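# Load two AA batteries into a remote's battery bay

## Task

Fit both AA batteries into the open battery compartment of the remote control so that each has the correct polarity and is pressed fully home against its spring contact; the remote itself may be repositioned.

## Robot and tools

Robot: two arms, left_arm and right_arm, each ending in a two-finger parallel gripper. The left_arm base sits near (+0.004, +0.334, +0.014) m in the scene frame and the right_arm base near (+0.002, -0.288, +0.020) m, both almost level. Joint ranges in rad: waist -2.618 to 3.054, shoulder 0.000 to 3.142, elbow 0.000 to 3.142 (straight at 2.901), wrist pitch -1.571 to 1.571, wrist yaw -1.571 to 1.571, wrist roll -2.094 to 2.094.

Frames: the scene frame has its origin at table-top height, centred between the arms, a little behind the near table edge; +z is up, +x points out across the table, and +y is toward left_arm (arm names do not match image left and right). Reported hand positions, orientations and targets are in each arm's own base frame. Offsets you command are along the axes of that arm's current Hand target. On the gripper, +z runs along the fingers and the fingers open and close along y. end_effector_position is the point between the pads, just under 1 cm back from the tips. Printed poses may be off by a few centimetres, more at long reach.

Row layout (used by execute_actions and move): 14 numbers, each in [-1, 1]: dx, dy, dz, rx, ry, rz, opening for left_arm, then the same seven for right_arm. Always send all 14, even for one arm. dx..rz are an offset from that arm's Hand target as it stood when the action or move began, not a pose; 1.0 equals 0.6 m of travel or 180 degrees of turn; rx, ry, rz form one rotation vector. Repeating the same offset in a later call moves further. Sending six zeros re-requests the current Hand target. Opening is absolute, not an offset: +1 fully open (about 87 mm between pads), +0.5 about 69 mm, 0 about 43 mm, -0.5 about 18 mm, -1 closed. A 0 for opening is a real command, so resend the present opening to keep a gripper unchanged.

execute_actions: argument actions is a list of actions; each action is up to 15 rows, one per 1/30 s control step, and a short action repeats its final row to fill 15 steps. Every row is measured from the action's starting Hand target. cameras: list of names, ["all"], [] or null; images come back only if cameras asks or actions is empty. An empty actions list returns full state and all images.

move: target is one 14-number row or a list of up to 15 rows, each offset from the same starting Hand targets. Grippers travel in straight lines, all finishing together, lasting at least 0.5 s and cut off after 10 s. speed: m/s, 0.002 to 2.9, default 0.25, one value or one per target; rotation is capped at twice that in rad/s. blend: corner rounding radius in m for lists; 0 means stop at each point. opening_speed: rate of opening change per second on the -1..+1 scale, at least 0.2. blocking=false returns after about 0.5 s while motion continues. Paths do not avoid obstacles or the other arm, grippers lag and overshoot more when fast, and routing close past an arm's own base can flip its shoulder, so go around it. Faster or deeper contact presses harder. The result adds a move: line: done (within 10 mm and 2 degrees, at rest), off_target, moving, held or fault, plus limits such as paced (pose clipped) or held (steps withheld).

wait: seconds 0 to 10; arms keep their last command. stop: brakes a running move; braking needs distance. zoom_image: camera (cam_high, cam_low, cam_left_wrist, cam_right_wrist) and region [x0, y0, x1, y1] in pixels from the top-left, at most 504 by 504, on the latest image. Images are 896x504. cam_high and cam_low hang on a beam behind the arms. finished_scene: scene is the current scene's integer number; it ends the scene irreversibly, and the batteries must stay seated afterwards.

Result lines: Hand target is the last commanded pose after clipping; the gripper often rests short of it, and only a new command (even zeros) pursues it again; if still short, send the gap as an offset. grip_measured uses the command scale; Joint positions give the gripper as 0 closed to 1 open. Readings may be off by about 1 mm. To hold something, command roughly 0.04 below the reading at first contact for full force. Joint torques include gravity, carry fixed offsets and noise, and joints 1 to 3 wrap at ±28 N m. Joint velocities may read within noise. Orientation commands are limited to 40 degrees from the measured orientation per step.

Cautions: an arm blocked by something keeps pushing until commanded back past the contact. Check position and tilt after each move; small moves may fail or go sideways. Avoid touching the bar, plate and rail behind the table (tops up to about 3 cm high). Never let the grippers, wrist cameras or housings meet, and never close one gripper on the other's fingers. Avoid dropping batteries, releasing moving parts, slamming or hard pressing, and strain on camera cables. Anything falling off the table, or left off it, fails the task. Loose objects may be nudged occasionally. Motors heat when loaded, stretched or pushing; MOTOR HOT appears at 75 °C, 90 °C folds that arm away for good, 100 °C drops it.

Each tool is called by a JSON object that holds its "fn" and its "kwargs".

## Session

{"fn": "execute_actions", "kwargs": {"actions": []}}

{"fn": "zoom_image", "kwargs": {"camera": "cam_high", "region": [320, 120, 560, 400]}}

Scene clock: 0.00 s.
left_arm: end_effector_position=(+0.3855, -0.0269, +0.0477) grip_measured=+0.987 end_effector_quat_wxyz=(+0.562, +0.043, +0.826, +0.008) | right_arm: end_effector_position=(+0.3745, -0.0043, +0.0522) grip_measured=+0.975 end_effector_quat_wxyz=(+0.592, +0.030, +0.805, -0.015)
Joint positions: left_arm=[-0.101 1.553 0.403 0.772 -0.058 0.043 0.993] | right_arm=[0.022 1.534 0.306 0.923 0.081 0.037 0.988]
Joint velocities: within noise
Joint torques (N m): no reading
Motor temperatures (°C): left_arm=[24 34 30 30 23 23 22] | right_arm=[25 36 27 25 25 25 24]
Heat: left arm: 34 °C; right arm: 36 °C.
Hand target: left_arm +0.3885, -0.0262, +0.0521; +0.567, +0.042, +0.823, +0.009 | right_arm +0.3777, -0.0041, +0.0586; +0.600, +0.030, +0.799, -0.014
Tool commands: left_gripper/opening=+1.0 right_gripper/opening=+1.0

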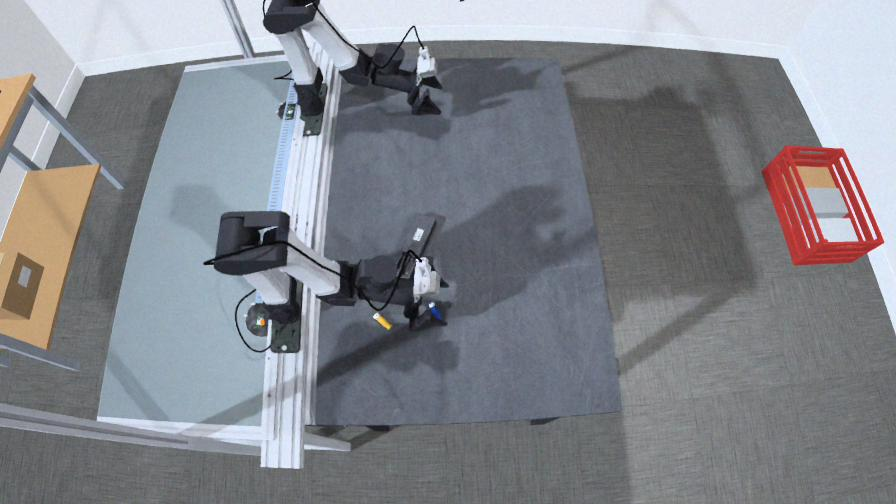

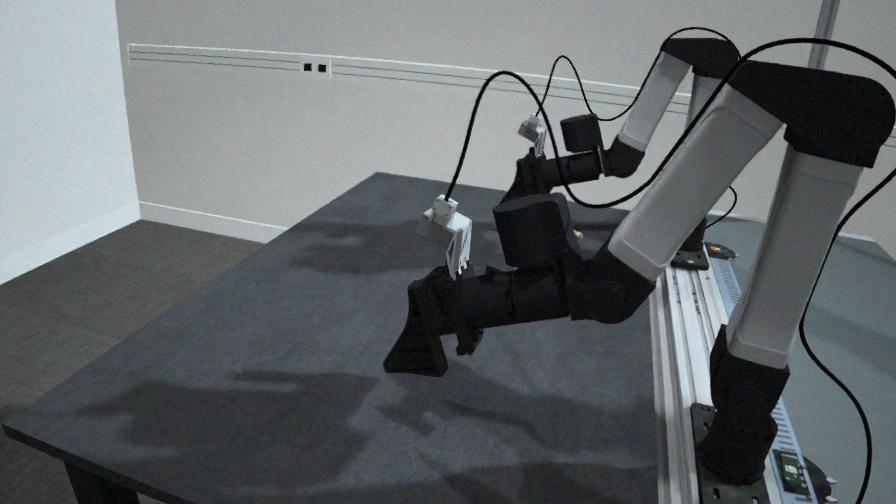

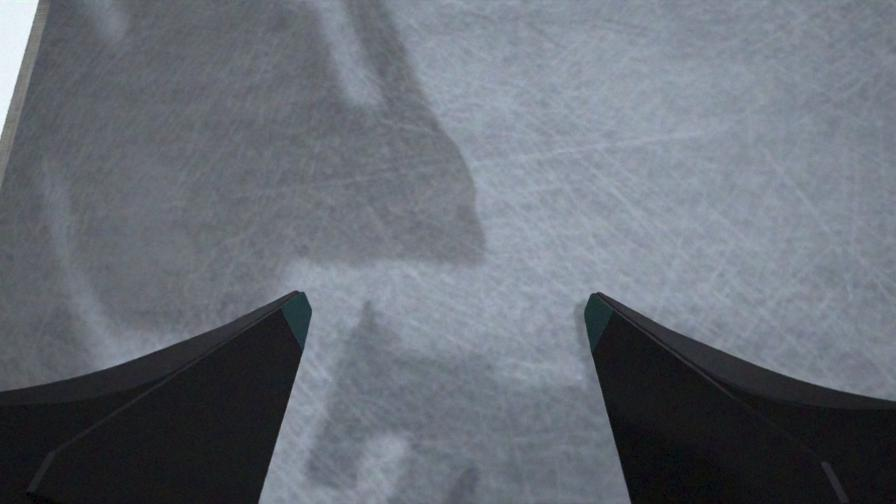

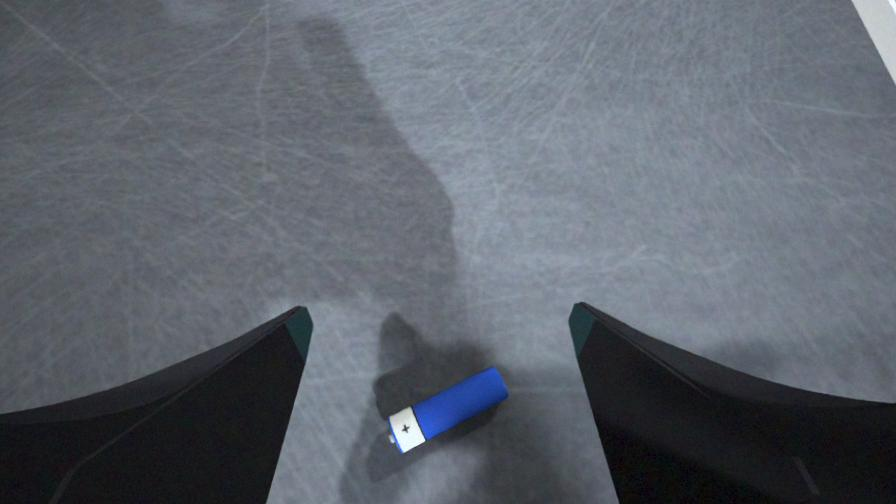

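Scaled by 1.800 from the camera's 896x504 image, which has a finer 1280x720 frame.

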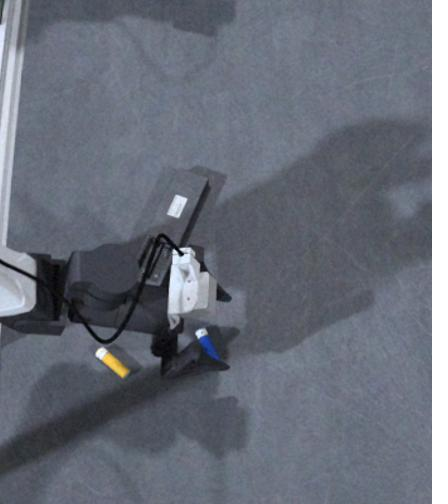

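{"fn": "move", "kwargs": {"target": [0,0,0,0,0,0,1,-0.284,0.003,-0.2175,-0.0096,0.41,-0.0205,0], "cameras": ["cam_high","cam_right_wrist"]}}

{"fn": "zoom_image", "kwargs": {"camera": "cam_high", "region": [340, 180, 500, 350]}}

Scene clock: 12.97 s.
left_arm: end_effector_position=(+0.3855, -0.0269, +0.0477) grip_measured=+0.987 end_effector_quat_wxyz=(+0.562, +0.043, +0.826, +0.008) | right_arm: end_effector_position=(+0.3042, +0.0004, +0.2453) grip_measured=+0.000 end_effector_quat_wxyz=(+0.142, +0.003, +0.990, -0.004)
Joint positions: left_arm=[-0.101 1.553 0.403 0.772 -0.058 0.043 0.993] | right_arm=[0.006 1.695 1.955 -1.546 0.01 0.011 0.5]
Joint torques (N m): left_arm=[0.44 -5.34 6.24 1.97 -0.22 0.08] | right_arm=[-0.25 -8.12 6 0.86 -0.05 -0.12]
Heat: left arm: 35 °C; right arm: 36 °C.
Hand target: left_arm +0.3885, -0.0262, +0.0521; +0.567, +0.042, +0.823, +0.009 | right_arm +0.3003, +0.0002, +0.2588; -0.001, +0.000, +1.000, +0.000
Off the commanded pose: left_arm 0.005 m, 1 deg | right_arm 0.014 m, 16 deg.
joint sent to its limit (right arm) — joint 4 (wrist pitch), lower limit. The joint targets are off in orientation, not in position.
move: off_target (right_arm)
Images, in order (width x height): cam_high 896x504, cam_right_wrist 896x504.

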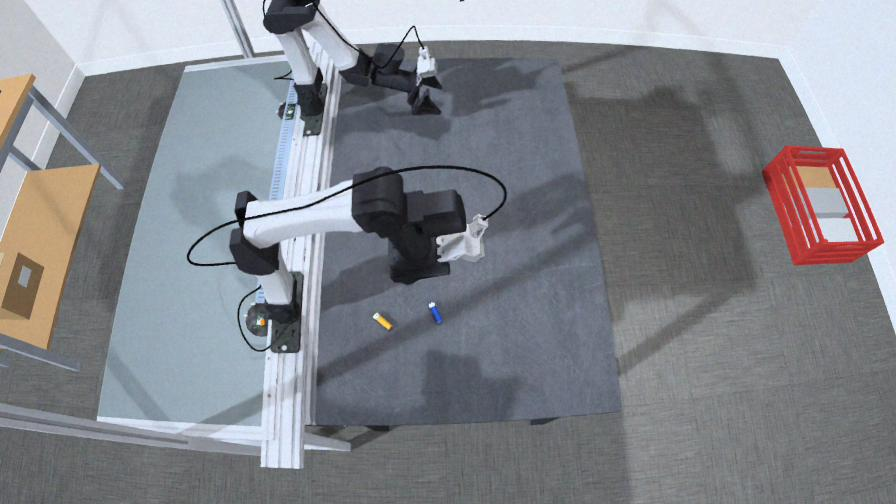

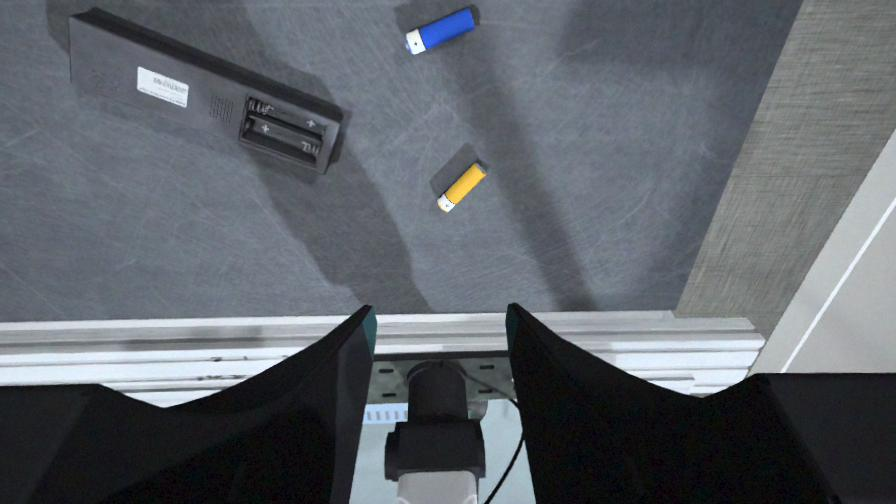

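Scaled by 2.965 from the camera's 896x504 image, which has a finer 1280x720 frame.

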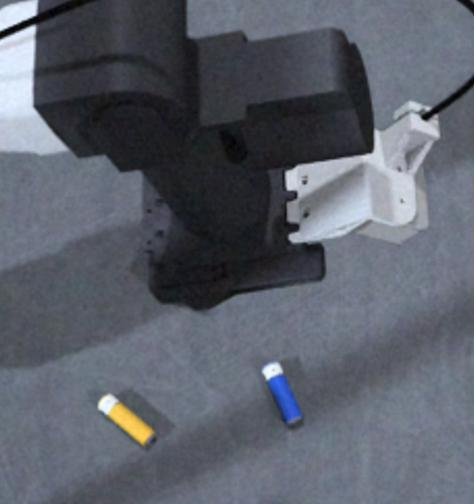

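{"fn": "move", "kwargs": {"target": [0,0,0,0,0,0,1,-0.026,0.28,0.315,0,0,-0.369,1], "cameras": ["cam_high","cam_right_wrist"]}}

Scene clock: 64.83 s.
left_arm: end_effector_position=(+0.3855, -0.0269, +0.0477) grip_measured=+0.987 end_effector_quat_wxyz=(+0.562, +0.043, +0.826, +0.008) | right_arm: end_effector_position=(+0.3101, +0.1625, +0.0701) grip_measured=+0.975 end_effector_quat_wxyz=(-0.008, -0.542, +0.840, -0.004)
Joint positions: left_arm=[-0.101 1.553 0.403 0.772 -0.058 0.043 0.993] | right_arm=[0.553 2.032 1.669 -1.224 0.008 -0.592 0.988]
Joint torques (N m): left_arm=[0.46 -5.41 6.24 1.99 -0.22 0.08] | right_arm=[0.47 -7.17 6.43 0.41 -0.09 -0.13]
Motor temperatures (°C): left_arm=[24 37 35 35 23 23 22] | right_arm=[25 44 30 26 25 25 24]
Heat: left arm: 37 °C; right arm: 44 °C.
Hand target: left_arm +0.3885, -0.0262, +0.0521; +0.567, +0.042, +0.823, +0.009 | right_arm +0.3158, +0.1681, +0.0697; -0.001, -0.548, +0.837, +0.000
Off the commanded pose: left_arm 0.005 m, 1 deg | right_arm 0.008 m, 1 deg.
move: done
Images, in order (width x height): cam_high 896x504, cam_right_wrist 896x504.

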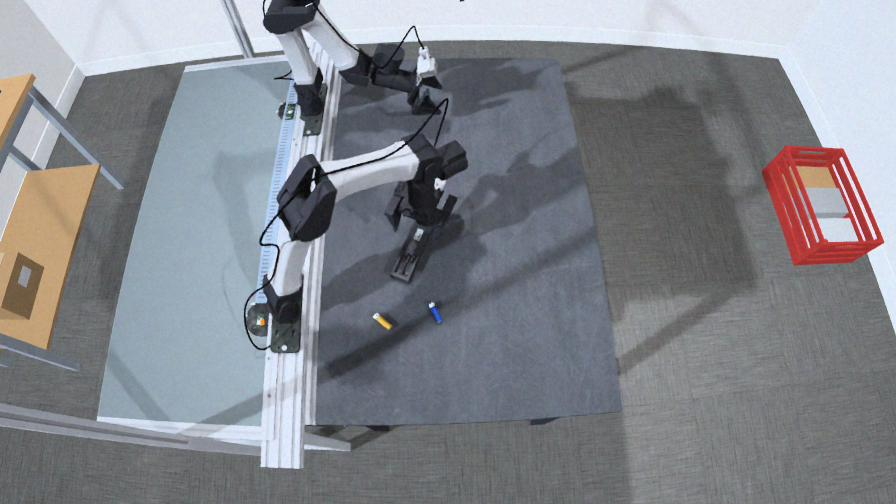

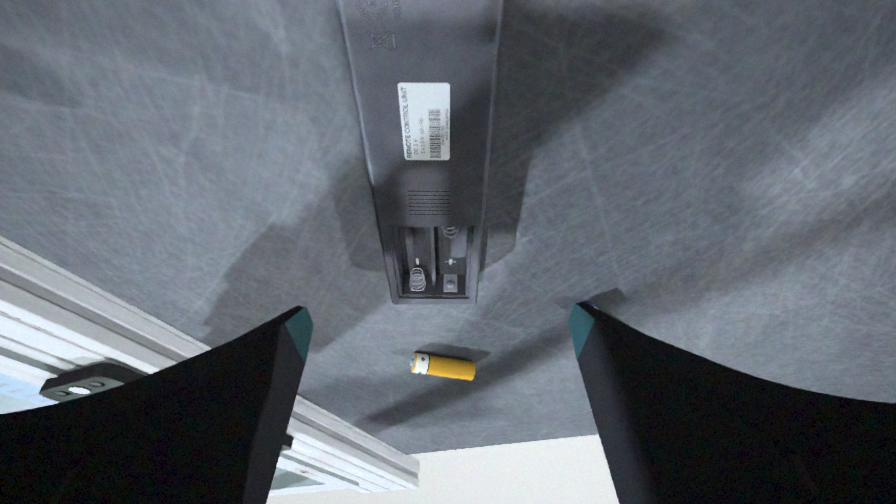

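{"fn": "move", "kwargs": {"target": [[0,0,0,0,0,0,1,-0.017,0.005,0.105,0,0,0,1],[0,0,0,0,0,0,1,-0.017,0.005,0.105,0,0,0,0.0]], "cameras": ["cam_right_wrist"], "speed": 0.15, "opening_speed": 0.6}}

Scene clock: 76.00 s.
left_arm: end_effector_position=(+0.3855, -0.0269, +0.0477) grip_measured=+0.987 end_effector_quat_wxyz=(+0.562, +0.043, +0.826, +0.008) | right_arm: end_effector_position=(+0.3183, +0.1754, +0.0118) grip_measured=+0.055 end_effector_quat_wxyz=(+0.002, -0.548, +0.836, -0.003)
Joint positions: left_arm=[-0.101 1.553 0.403 0.772 -0.058 0.043 0.993] | right_arm=[0.57 2.114 1.559 -1.012 0.006 -0.59 0.527]
Joint torques (N m): left_arm=[0.44 -5.38 6.19 1.98 -0.2 0.07] | right_arm=[0.81 -7.66 4.53 0.47 -0.06 0.09]
Heat: left arm: 37 °C; right arm: 44 °C.
Hand target: left_arm +0.3885, -0.0262, +0.0521; +0.567, +0.042, +0.823, +0.009 | right_arm +0.3170, +0.1786, +0.0067; -0.001, -0.547, +0.837, +0.000
Off the commanded pose: left_arm 0.005 m, 1 deg | right_arm 0.006 m, 0 deg.
move: done
Images, in order (width x height): cam_right_wrist 896x504.

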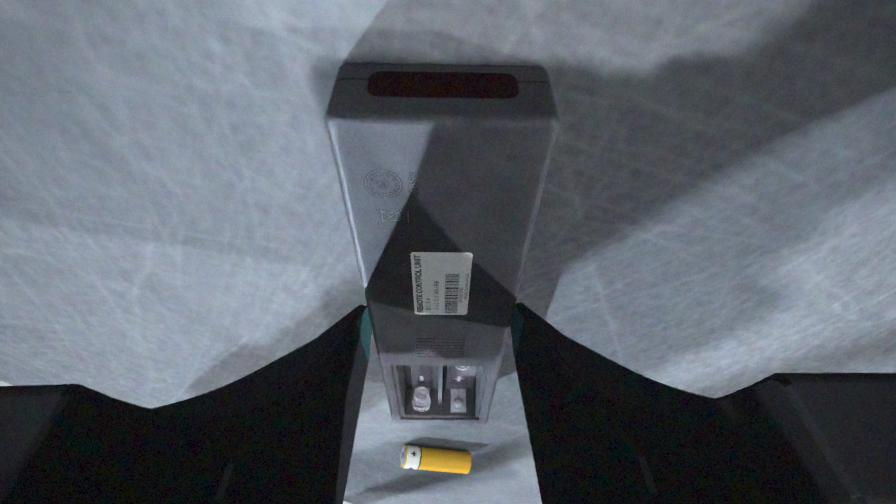

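{"fn": "move", "kwargs": {"target": [[0,0,0,0,0,0,1,0,0,-0.05,0,0,0,-0.05],[0,0,0,0,0,0,1,0.078,0.0097,-0.05,0,0,-0.269,-0.05],[0,0,0,0,0,0,1,0.078,0.0097,0.001,0,0,-0.269,-0.05]], "cameras": ["cam_high","cam_right_wrist"], "speed": [0.1,0.15,0.06]}}

Scene clock: 88.50 s.
left_arm: end_effector_position=(+0.3855, -0.0269, +0.0477) grip_measured=+0.987 end_effector_quat_wxyz=(+0.562, +0.043, +0.826, +0.008) | right_arm: end_effector_position=(+0.2881, +0.1342, +0.0109) grip_measured=+0.055 end_effector_quat_wxyz=(+0.017, +0.840, -0.542, -0.002)
Joint positions: left_arm=[-0.101 1.553 0.403 0.772 -0.058 0.043 0.993] | right_arm=[0.572 1.878 1.206 -0.931 0.011 -1.424 0.527]
Joint torques (N m): left_arm=[0.4 -5.34 6.22 1.97 -0.21 0.08] | right_arm=[-0.17 -6.87 3.04 0.75 -0.16 -0.13]
Heat: left arm: 37 °C; right arm: 45 °C.
Hand target: left_arm +0.3885, -0.0262, +0.0521; +0.567, +0.042, +0.823, +0.009 | right_arm +0.2930, +0.1381, +0.0063; +0.000, +0.842, -0.539, +0.000
Off the commanded pose: left_arm 0.005 m, 1 deg | right_arm 0.008 m, 2 deg.
move: done
Images, in order (width x height): cam_high 896x504, cam_right_wrist 896x504.

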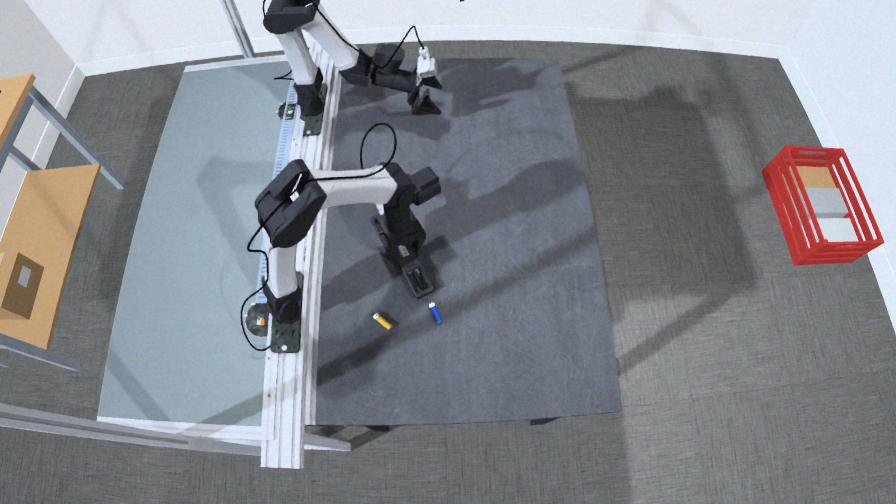

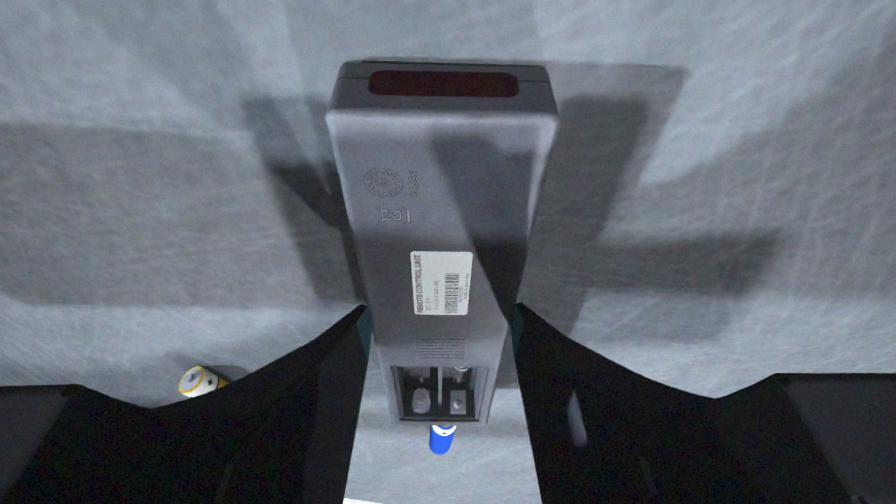

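{"fn": "move", "kwargs": {"target": [[0,0,0,0,0,0,1,0,0,0,0,0,0,0.5],[0,0,0,0,0,0,1,0,0,-0.12,0,0,0,0.5],[0,0,0,0,0,0,1,0.221,-0.0046,-0.085,0,0,0.016,0.0]], "cameras": ["cam_high","cam_right_wrist"], "speed": 0.15, "opening_speed": 0.8}}

Scene clock: 103.30 s.
left_arm: end_effector_position=(+0.3855, -0.0269, +0.0477) grip_measured=+0.987 end_effector_quat_wxyz=(+0.562, +0.043, +0.826, +0.008) | right_arm: end_effector_position=(+0.3436, +0.0160, +0.0569) grip_measured=+0.000 end_effector_quat_wxyz=(+0.008, +0.825, -0.565, -0.002)
Joint positions: left_arm=[-0.101 1.553 0.403 0.772 -0.058 0.043 0.993] | right_arm=[0.169 1.847 1.361 -1.099 0.007 -1.772 0.5]
Joint torques (N m): left_arm=[0.5 -5.33 6.28 1.98 -0.2 0.1] | right_arm=[0.28 -5.6 6.24 0.32 -0.11 -0.13]
Heat: left arm: 37 °C; right arm: 44 °C.
Hand target: left_arm +0.3885, -0.0262, +0.0521; +0.567, +0.042, +0.823, +0.009 | right_arm +0.3513, +0.0189, +0.0572; +0.000, +0.829, -0.560, +0.000
Off the commanded pose: left_arm 0.005 m, 1 deg | right_arm 0.008 m, 1 deg.
move: done
Images, in order (width x height): cam_high 896x504, cam_right_wrist 896x504.

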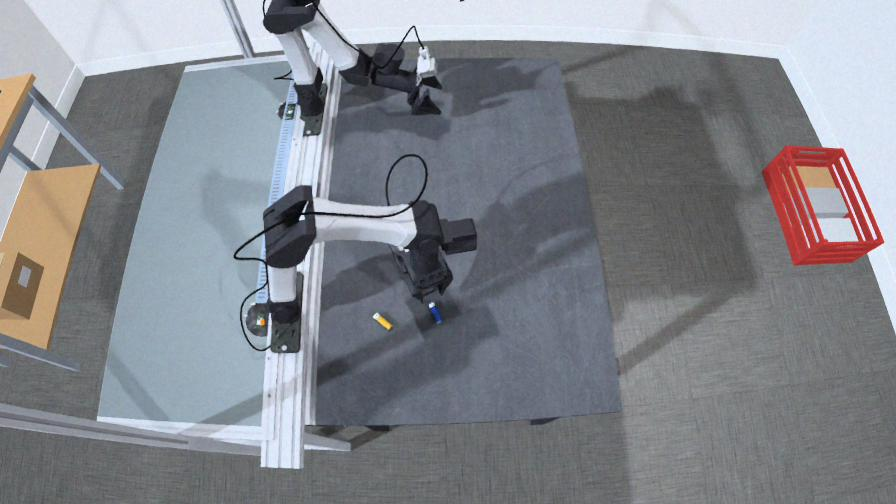

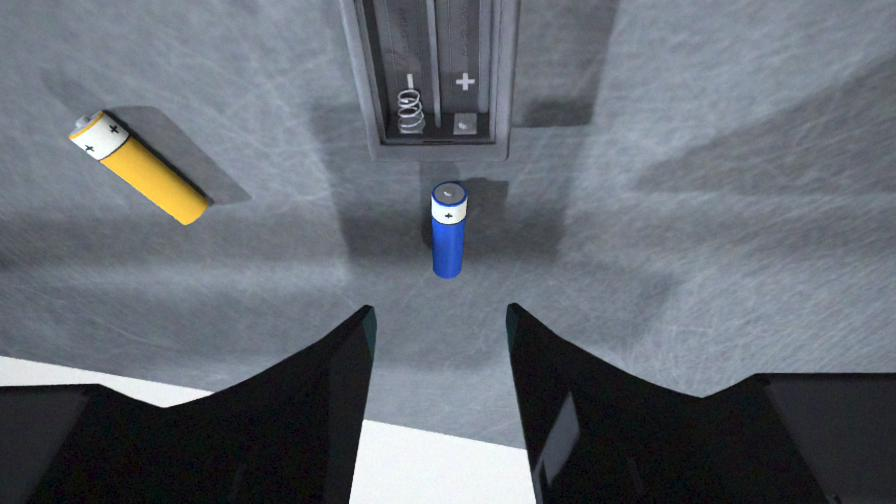

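{"fn": "move", "kwargs": {"target": [[0,0,0,0,0,0,1,0.031,0.002,0.06,0,0,0,0.0]], "cameras": ["cam_right_wrist"], "speed": 0.12}}

Scene clock: 114.77 s.
left_arm: end_effector_position=(+0.3855, -0.0269, +0.0477) grip_measured=+0.987 end_effector_quat_wxyz=(+0.562, +0.043, +0.826, +0.008) | right_arm: end_effector_position=(+0.3570, +0.0007, +0.0267) grip_measured=+0.000 end_effector_quat_wxyz=(+0.000, +0.826, -0.564, +0.006)
Joint positions: left_arm=[-0.101 1.553 0.403 0.772 -0.058 0.043 0.993] | right_arm=[0.119 1.9 1.306 -0.968 0.007 -1.825 0.5]
Joint torques (N m): left_arm=[0.43 -5.37 6.3 1.97 -0.21 0.08] | right_arm=[-0.06 -6 4.22 0.36 -0.11 -0.13]
Heat: left arm: 37 °C; right arm: 44 °C.
Hand target: left_arm +0.3885, -0.0262, +0.0521; +0.567, +0.042, +0.823, +0.009 | right_arm +0.3570, +0.0011, +0.0212; +0.000, +0.829, -0.560, +0.000
Off the commanded pose: left_arm 0.005 m, 1 deg | right_arm 0.006 m, 1 deg.
move: done
Images, in order (width x height): cam_right_wrist 896x504.

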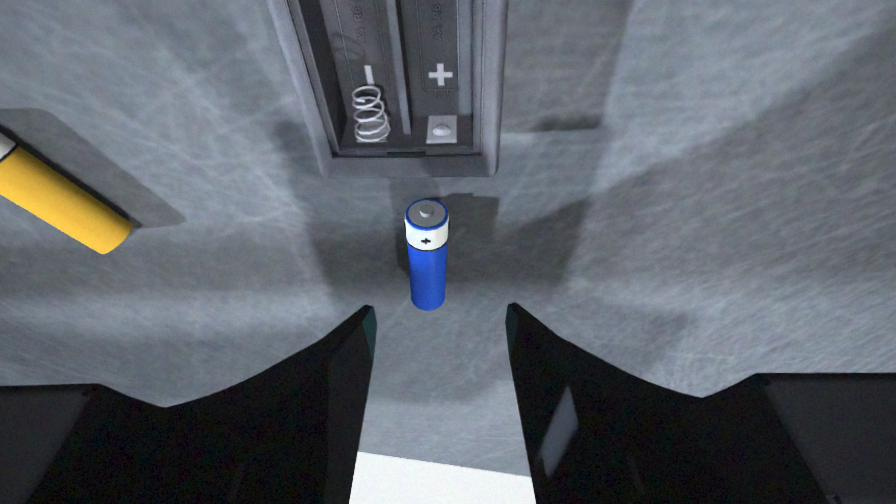

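{"fn": "move", "kwargs": {"target": [[0,0,0,0,0,0,1,0.003,0.008,0.03,0,0,0,0.0],[0,0,0,0,0,0,1,0.003,0.008,0.049,0,0,0,0.0]], "cameras": ["cam_right_wrist"], "speed": 0.1}}

{"fn": "zoom_image", "kwargs": {"camera": "cam_right_wrist", "region": [300, 200, 600, 420]}}

Scene clock: 122.10 s.
left_arm: end_effector_position=(+0.3855, -0.0269, +0.0477) grip_measured=+0.987 end_effector_quat_wxyz=(+0.562, +0.043, +0.826, +0.008) | right_arm: end_effector_position=(+0.3537, -0.0021, -0.0026) grip_measured=+0.000 end_effector_quat_wxyz=(+0.000, +0.827, -0.563, +0.006)
Joint positions: left_arm=[-0.101 1.553 0.403 0.772 -0.058 0.043 0.993] | right_arm=[0.112 1.932 1.223 -0.853 0.007 -1.834 0.5]
Joint torques (N m): left_arm=[0.5 -5.34 6.3 1.97 -0.21 0.07] | right_arm=[-0.18 -6 4.04 0.36 -0.11 -0.13]
Heat: left arm: 37 °C; right arm: 43 °C.
Hand target: left_arm +0.3885, -0.0262, +0.0521; +0.567, +0.042, +0.823, +0.009 | right_arm +0.3532, -0.0022, -0.0082; +0.000, +0.829, -0.560, +0.000
Off the commanded pose: left_arm 0.005 m, 1 deg | right_arm 0.006 m, 1 deg.
move: done
Images, in order (width x height): cam_right_wrist 896x504.

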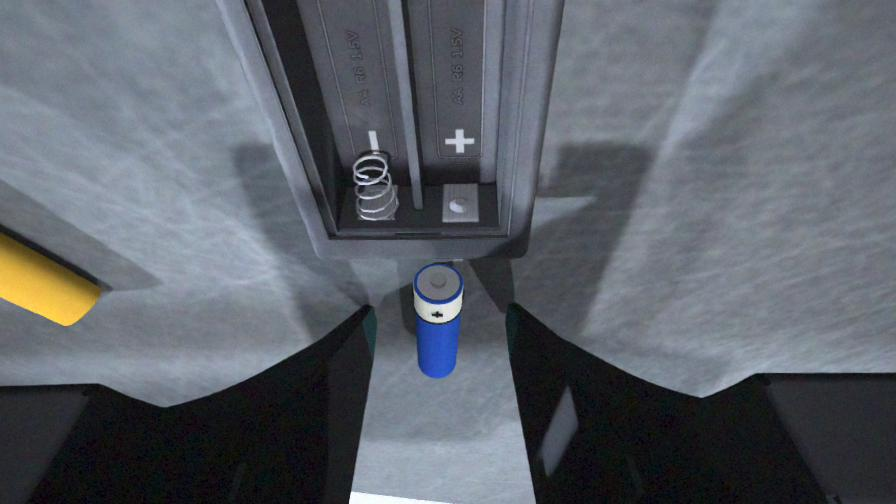

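Scaled by 1.680 from the camera's 896x504 image, which has a finer 1280x720 frame.

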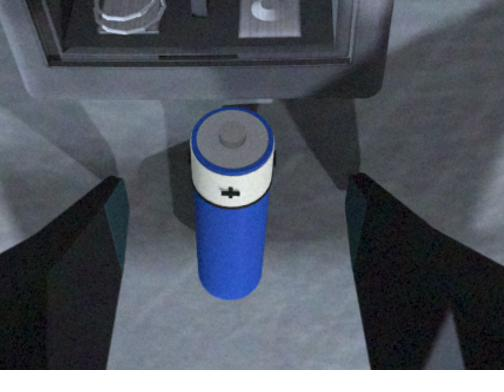

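{"fn": "move", "kwargs": {"target": [[0,0,0,0,0,0,1,0,0,0,0,0,0,-0.72],[0,0,0,0,0,0,1,0,0,-0.139,0,0,0,-0.72],[0,0,0,0,0,0,1,-0.05,-0.004,-0.139,0,0,0.5,-0.72],[0,0,0,0,0,0,1,-0.091,-0.008,-0.139,0,0,0.986,-0.72]], "blend": [0,0,0.03,0], "cameras": ["cam_high","cam_right_wrist"], "speed": [0.1,0.15,0.5,0.5], "opening_speed": 0.6}}

{"fn": "zoom_image", "kwargs": {"camera": "cam_right_wrist", "region": [300, 100, 600, 400]}}

Scene clock: 152.27 s.
left_arm: end_effector_position=(+0.3855, -0.0269, +0.0477) grip_measured=+0.987 end_effector_quat_wxyz=(+0.562, +0.043, +0.826, +0.008) | right_arm: end_effector_position=(+0.3344, +0.0493, +0.0620) grip_measured=-0.614 end_effector_quat_wxyz=(-0.020, +0.537, +0.843, -0.014)
Joint positions: left_arm=[-0.101 1.553 0.403 0.772 -0.058 0.043 0.993] | right_arm=[0.033 1.946 1.512 -1.185 0.001 1.167 0.193]
Joint torques (N m): left_arm=[0.42 -5.34 6.3 1.97 -0.21 0.08] | right_arm=[0.38 -11.59 4.22 0.27 0.11 0.15]
Heat: left arm: 38 °C; right arm: 43 °C.
Hand target: left_arm +0.3885, -0.0262, +0.0521; +0.567, +0.042, +0.823, +0.009 | right_arm +0.3373, +0.0502, +0.0752; +0.000, +0.541, +0.841, +0.000
Off the commanded pose: left_arm 0.005 m, 1 deg | right_arm 0.014 m, 3 deg.
move: off_target (right_arm)
Images, in order (width x height): cam_high 896x504, cam_right_wrist 896x504.

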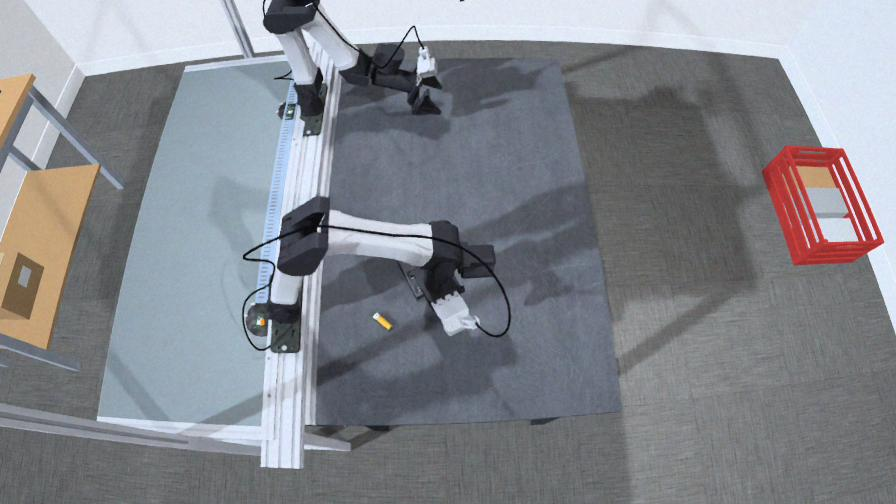

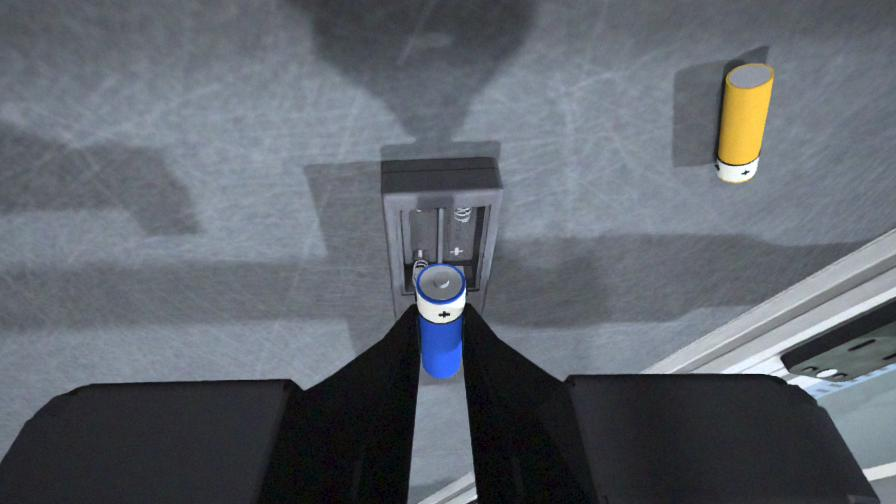

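Scaled by 1.680 from the camera's 896x504 image, which has a finer 1280x720 frame.

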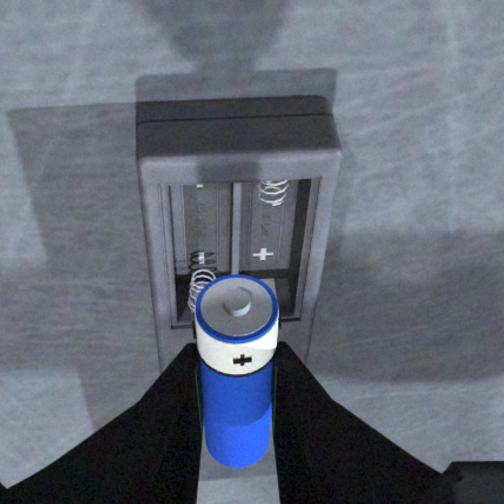

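{"fn": "move", "kwargs": {"target": [[0,0,0,0,0,0,1,0.01,0.0135,0,0,0,0,-0.72],[0,0,0,0,0,0,1,0.01,0.0135,0,0,-0.085,0,-0.72]], "blend": [0.02,0], "cameras": ["cam_right_wrist"], "speed": 0.15}}

{"fn": "zoom_image", "kwargs": {"camera": "cam_right_wrist", "region": [300, 120, 600, 420]}}

Scene clock: 163.13 s.
left_arm: end_effector_position=(+0.3855, -0.0269, +0.0477) grip_measured=+0.987 end_effector_quat_wxyz=(+0.562, +0.043, +0.826, +0.008) | right_arm: end_effector_position=(+0.3389, +0.0591, +0.0622) grip_measured=-0.614 end_effector_quat_wxyz=(+0.090, +0.531, +0.838, -0.085)
Joint positions: left_arm=[-0.101 1.553 0.403 0.772 -0.058 0.043 0.993] | right_arm=[0.184 1.89 1.459 -1.123 0.247 1.312 0.193]
Joint torques (N m): left_arm=[0.5 -5.33 6.32 1.98 -0.2 0.07] | right_arm=[0.59 -11.08 4.3 0.41 0.4 0.13]
Heat: left arm: 38 °C; right arm: 46 °C.
Hand target: left_arm +0.3885, -0.0262, +0.0521; +0.567, +0.042, +0.823, +0.009 | right_arm +0.3422, +0.0590, +0.0751; +0.112, +0.536, +0.833, -0.072
Off the commanded pose: left_arm 0.005 m, 1 deg | right_arm 0.013 m, 3 deg.
move: off_target (right_arm); blend cut to 0.0051 m at target 1
Images, in order (width x height): cam_right_wrist 896x504.

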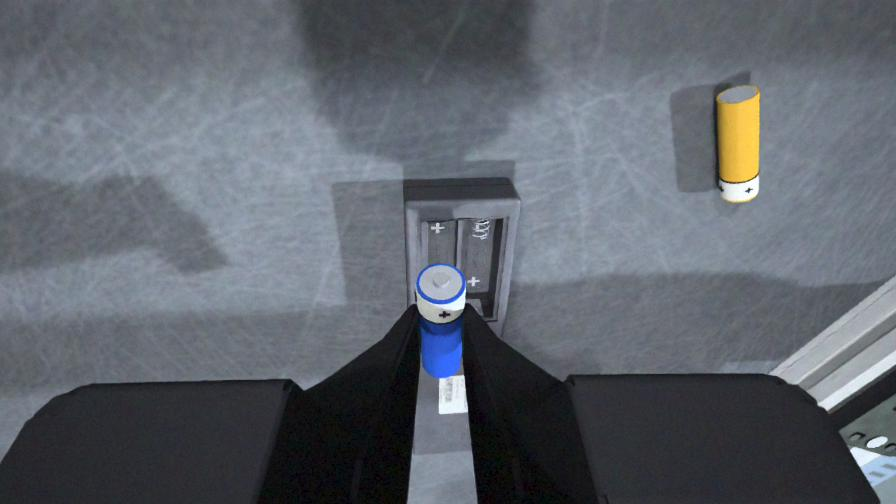

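Scaled by 1.680 from the camera's 896x504 image, which has a finer 1280x720 frame.

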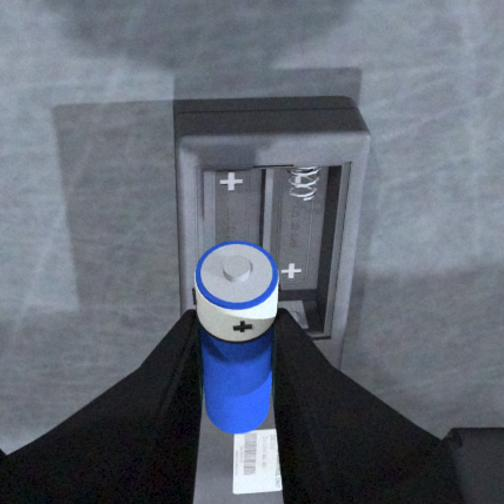

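{"fn": "move", "kwargs": {"target": [[0,0,0,0,0,0,1,0.0125,0.0015,0.05,0,0,0,-0.72]], "cameras": ["cam_right_wrist"], "speed": 0.1}}

{"fn": "zoom_image", "kwargs": {"camera": "cam_right_wrist", "region": [300, 140, 600, 440]}}

Scene clock: 174.67 s.
left_arm: end_effector_position=(+0.3855, -0.0269, +0.0477) grip_measured=+0.987 end_effector_quat_wxyz=(+0.562, +0.043, +0.826, +0.008) | right_arm: end_effector_position=(+0.3409, +0.0593, +0.0407) grip_measured=-0.614 end_effector_quat_wxyz=(+0.101, +0.533, +0.837, -0.076)
Joint positions: left_arm=[-0.101 1.553 0.403 0.772 -0.058 0.043 0.993] | right_arm=[0.184 1.889 1.371 -1.007 0.249 1.312 0.193]
Joint torques (N m): left_arm=[0.47 -5.35 6.24 1.98 -0.2 0.08] | right_arm=[0.49 -8.53 4.27 0.5 0.39 0.12]
Heat: left arm: 39 °C; right arm: 47 °C.
Hand target: left_arm +0.3885, -0.0262, +0.0521; +0.567, +0.042, +0.823, +0.009 | right_arm +0.3434, +0.0588, +0.0443; +0.112, +0.536, +0.833, -0.072
Off the commanded pose: left_arm 0.005 m, 1 deg | right_arm 0.004 m, 1 deg.
move: done
Images, in order (width x height): cam_right_wrist 896x504.

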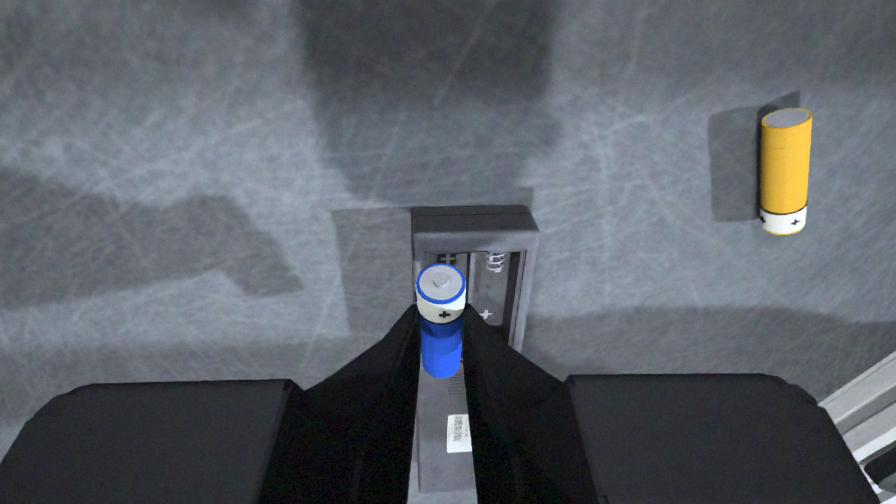

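Scaled by 1.680 from the camera's 896x504 image, which has a finer 1280x720 frame.

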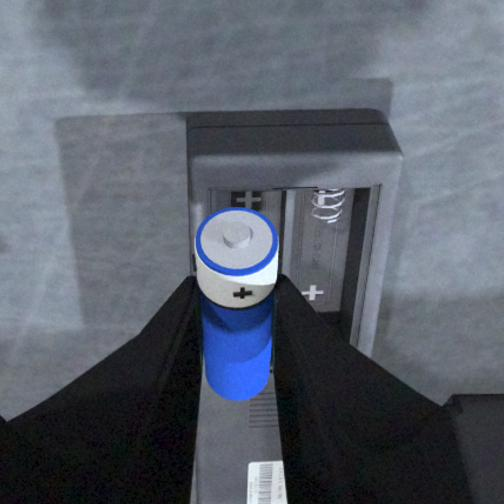

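{"fn": "move", "kwargs": {"target": [[0,0,0,0,0,0,1,0.0065,-0.003,0.026,0,0,0,-0.72]], "cameras": ["cam_right_wrist"], "speed": 0.08}}

{"fn": "zoom_image", "kwargs": {"camera": "cam_right_wrist", "region": [300, 160, 600, 440]}}

Scene clock: 183.07 s.
left_arm: end_effector_position=(+0.3855, -0.0269, +0.0477) grip_measured=+0.987 end_effector_quat_wxyz=(+0.562, +0.043, +0.826, +0.008) | right_arm: end_effector_position=(+0.3401, +0.0591, +0.0283) grip_measured=-0.614 end_effector_quat_wxyz=(+0.105, +0.533, +0.836, -0.072)
Joint positions: left_arm=[-0.101 1.553 0.403 0.772 -0.058 0.043 0.993] | right_arm=[0.184 1.889 1.319 -0.944 0.249 1.312 0.193]
Joint torques (N m): left_arm=[0.49 -5.35 6.23 1.98 -0.2 0.07] | right_arm=[0.27 -7.46 4.25 0.53 0.39 0.1]
Heat: left arm: 39 °C; right arm: 47 °C.
Hand target: left_arm +0.3885, -0.0262, +0.0521; +0.567, +0.042, +0.823, +0.009 | right_arm +0.3418, +0.0577, +0.0282; +0.112, +0.536, +0.833, -0.072
Off the commanded pose: left_arm 0.005 m, 1 deg | right_arm 0.002 m, 1 deg.
move: done
Images, in order (width x height): cam_right_wrist 896x504.

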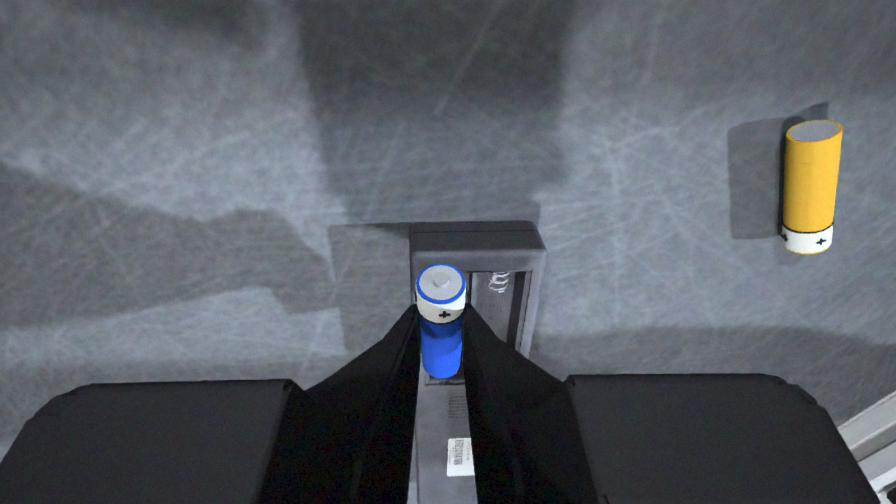

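Scaled by 1.680 from the camera's 896x504 image, which has a finer 1280x720 frame.

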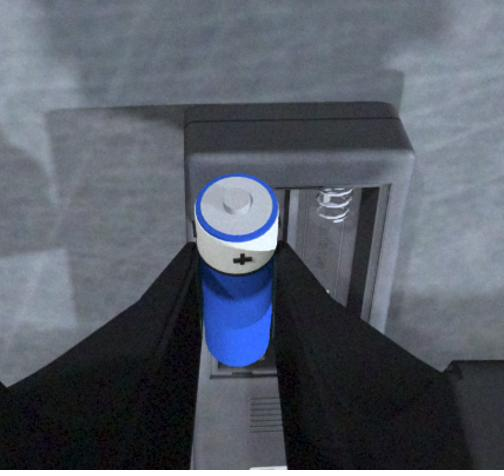

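{"fn": "move", "kwargs": {"target": [[-0.101,-0.392,-0.261,0.3217,0.0342,0.1337,0.9,0,0,0,0,0,0,-0.72],[0.0167,-0.6185,-0.218,0.3217,0.0342,0.1337,0.9,0,0,0,0,0,0,-0.72]], "blend": [0.03,0], "cameras": ["all"], "speed": 0.3}}

Scene clock: 215.67 s.
left_arm: end_effector_position=(+0.2341, -0.3827, +0.0609) grip_measured=+0.900 end_effector_quat_wxyz=(+0.407, +0.480, +0.729, -0.270) | right_arm: end_effector_position=(+0.3402, +0.0591, +0.0284) grip_measured=-0.614 end_effector_quat_wxyz=(+0.105, +0.533, +0.836, -0.071)
Joint positions: left_arm=[-0.964 1.706 0.841 0.305 0.174 0.105 0.95] | right_arm=[0.184 1.889 1.319 -0.944 0.249 1.312 0.193]
Joint torques (N m): left_arm=[0.24 -5.82 8.49 2.13 -0.24 -0.03] | right_arm=[0.25 -7.46 4.23 0.53 0.39 0.1]
Motor temperatures (°C): left_arm=[24 37 37 40 23 23 22] | right_arm=[25 45 31 25 25 25 25]
Heat: left arm: 40 °C; right arm: 45 °C.
Hand target: left_arm +0.2410, -0.3909, +0.0666; +0.419, +0.472, +0.726, -0.272 | right_arm +0.3418, +0.0577, +0.0282; +0.112, +0.536, +0.833, -0.072
Off the commanded pose: left_arm 0.012 m, 2 deg | right_arm 0.002 m, 1 deg.
move: off_target (left_arm)

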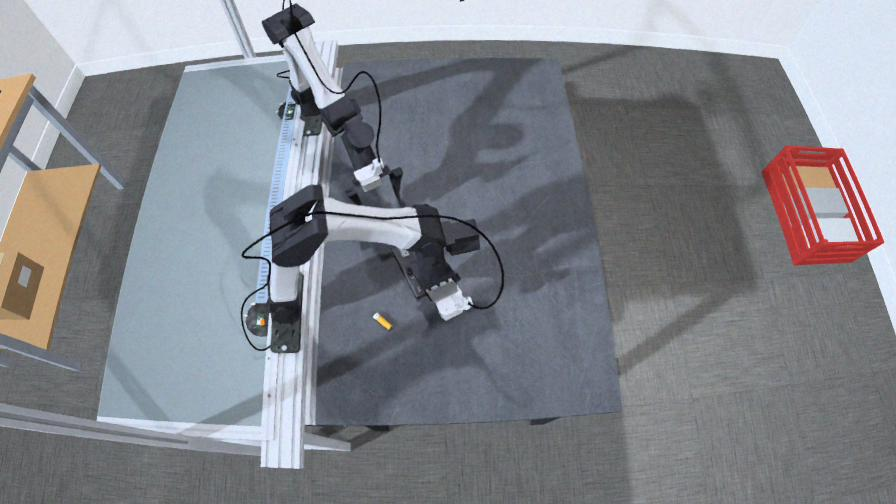

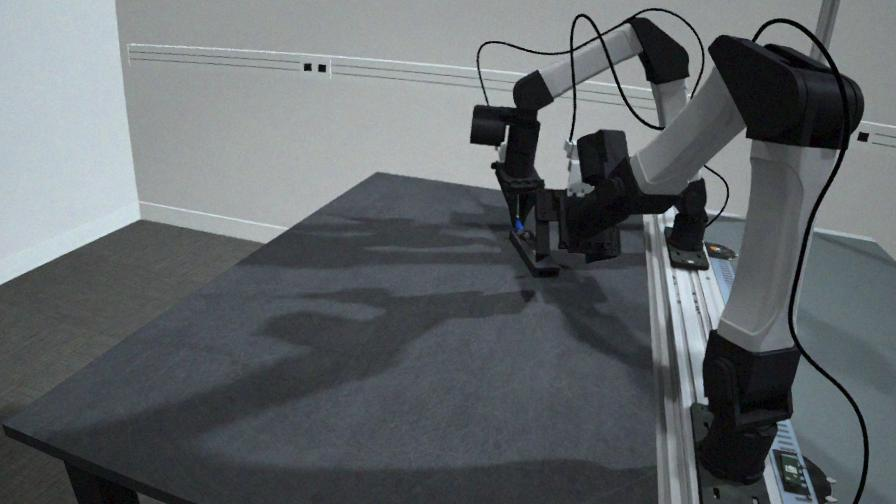

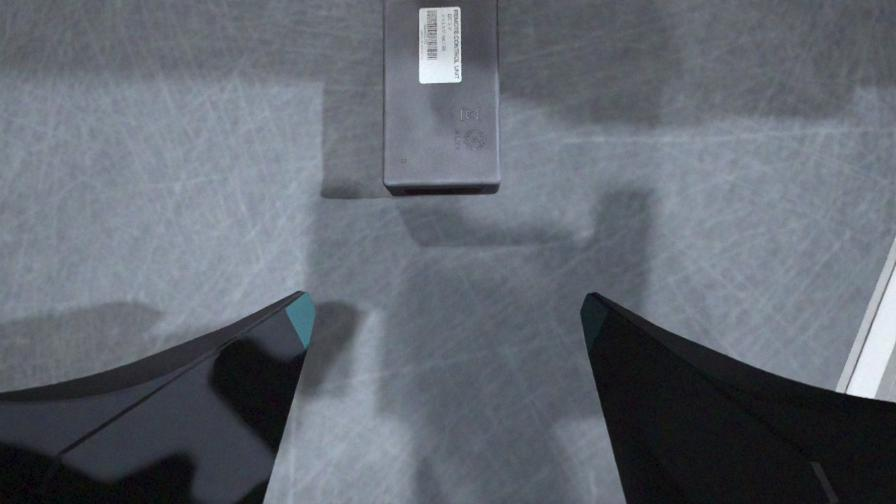

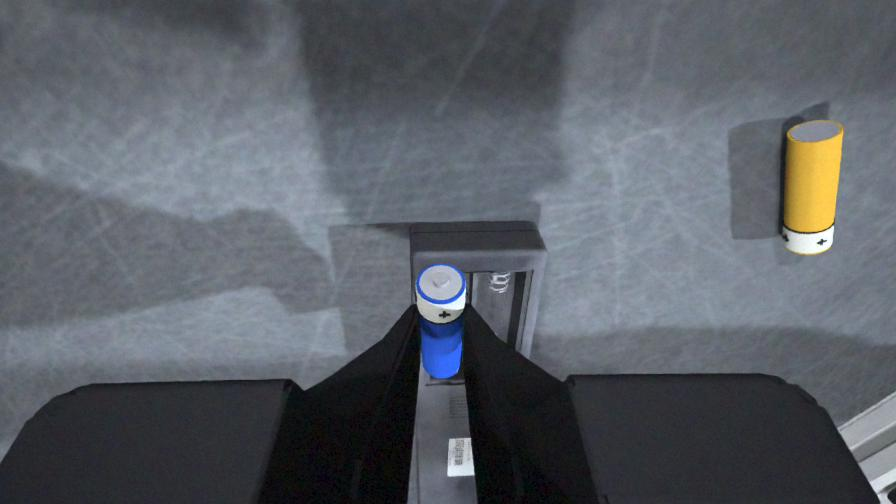

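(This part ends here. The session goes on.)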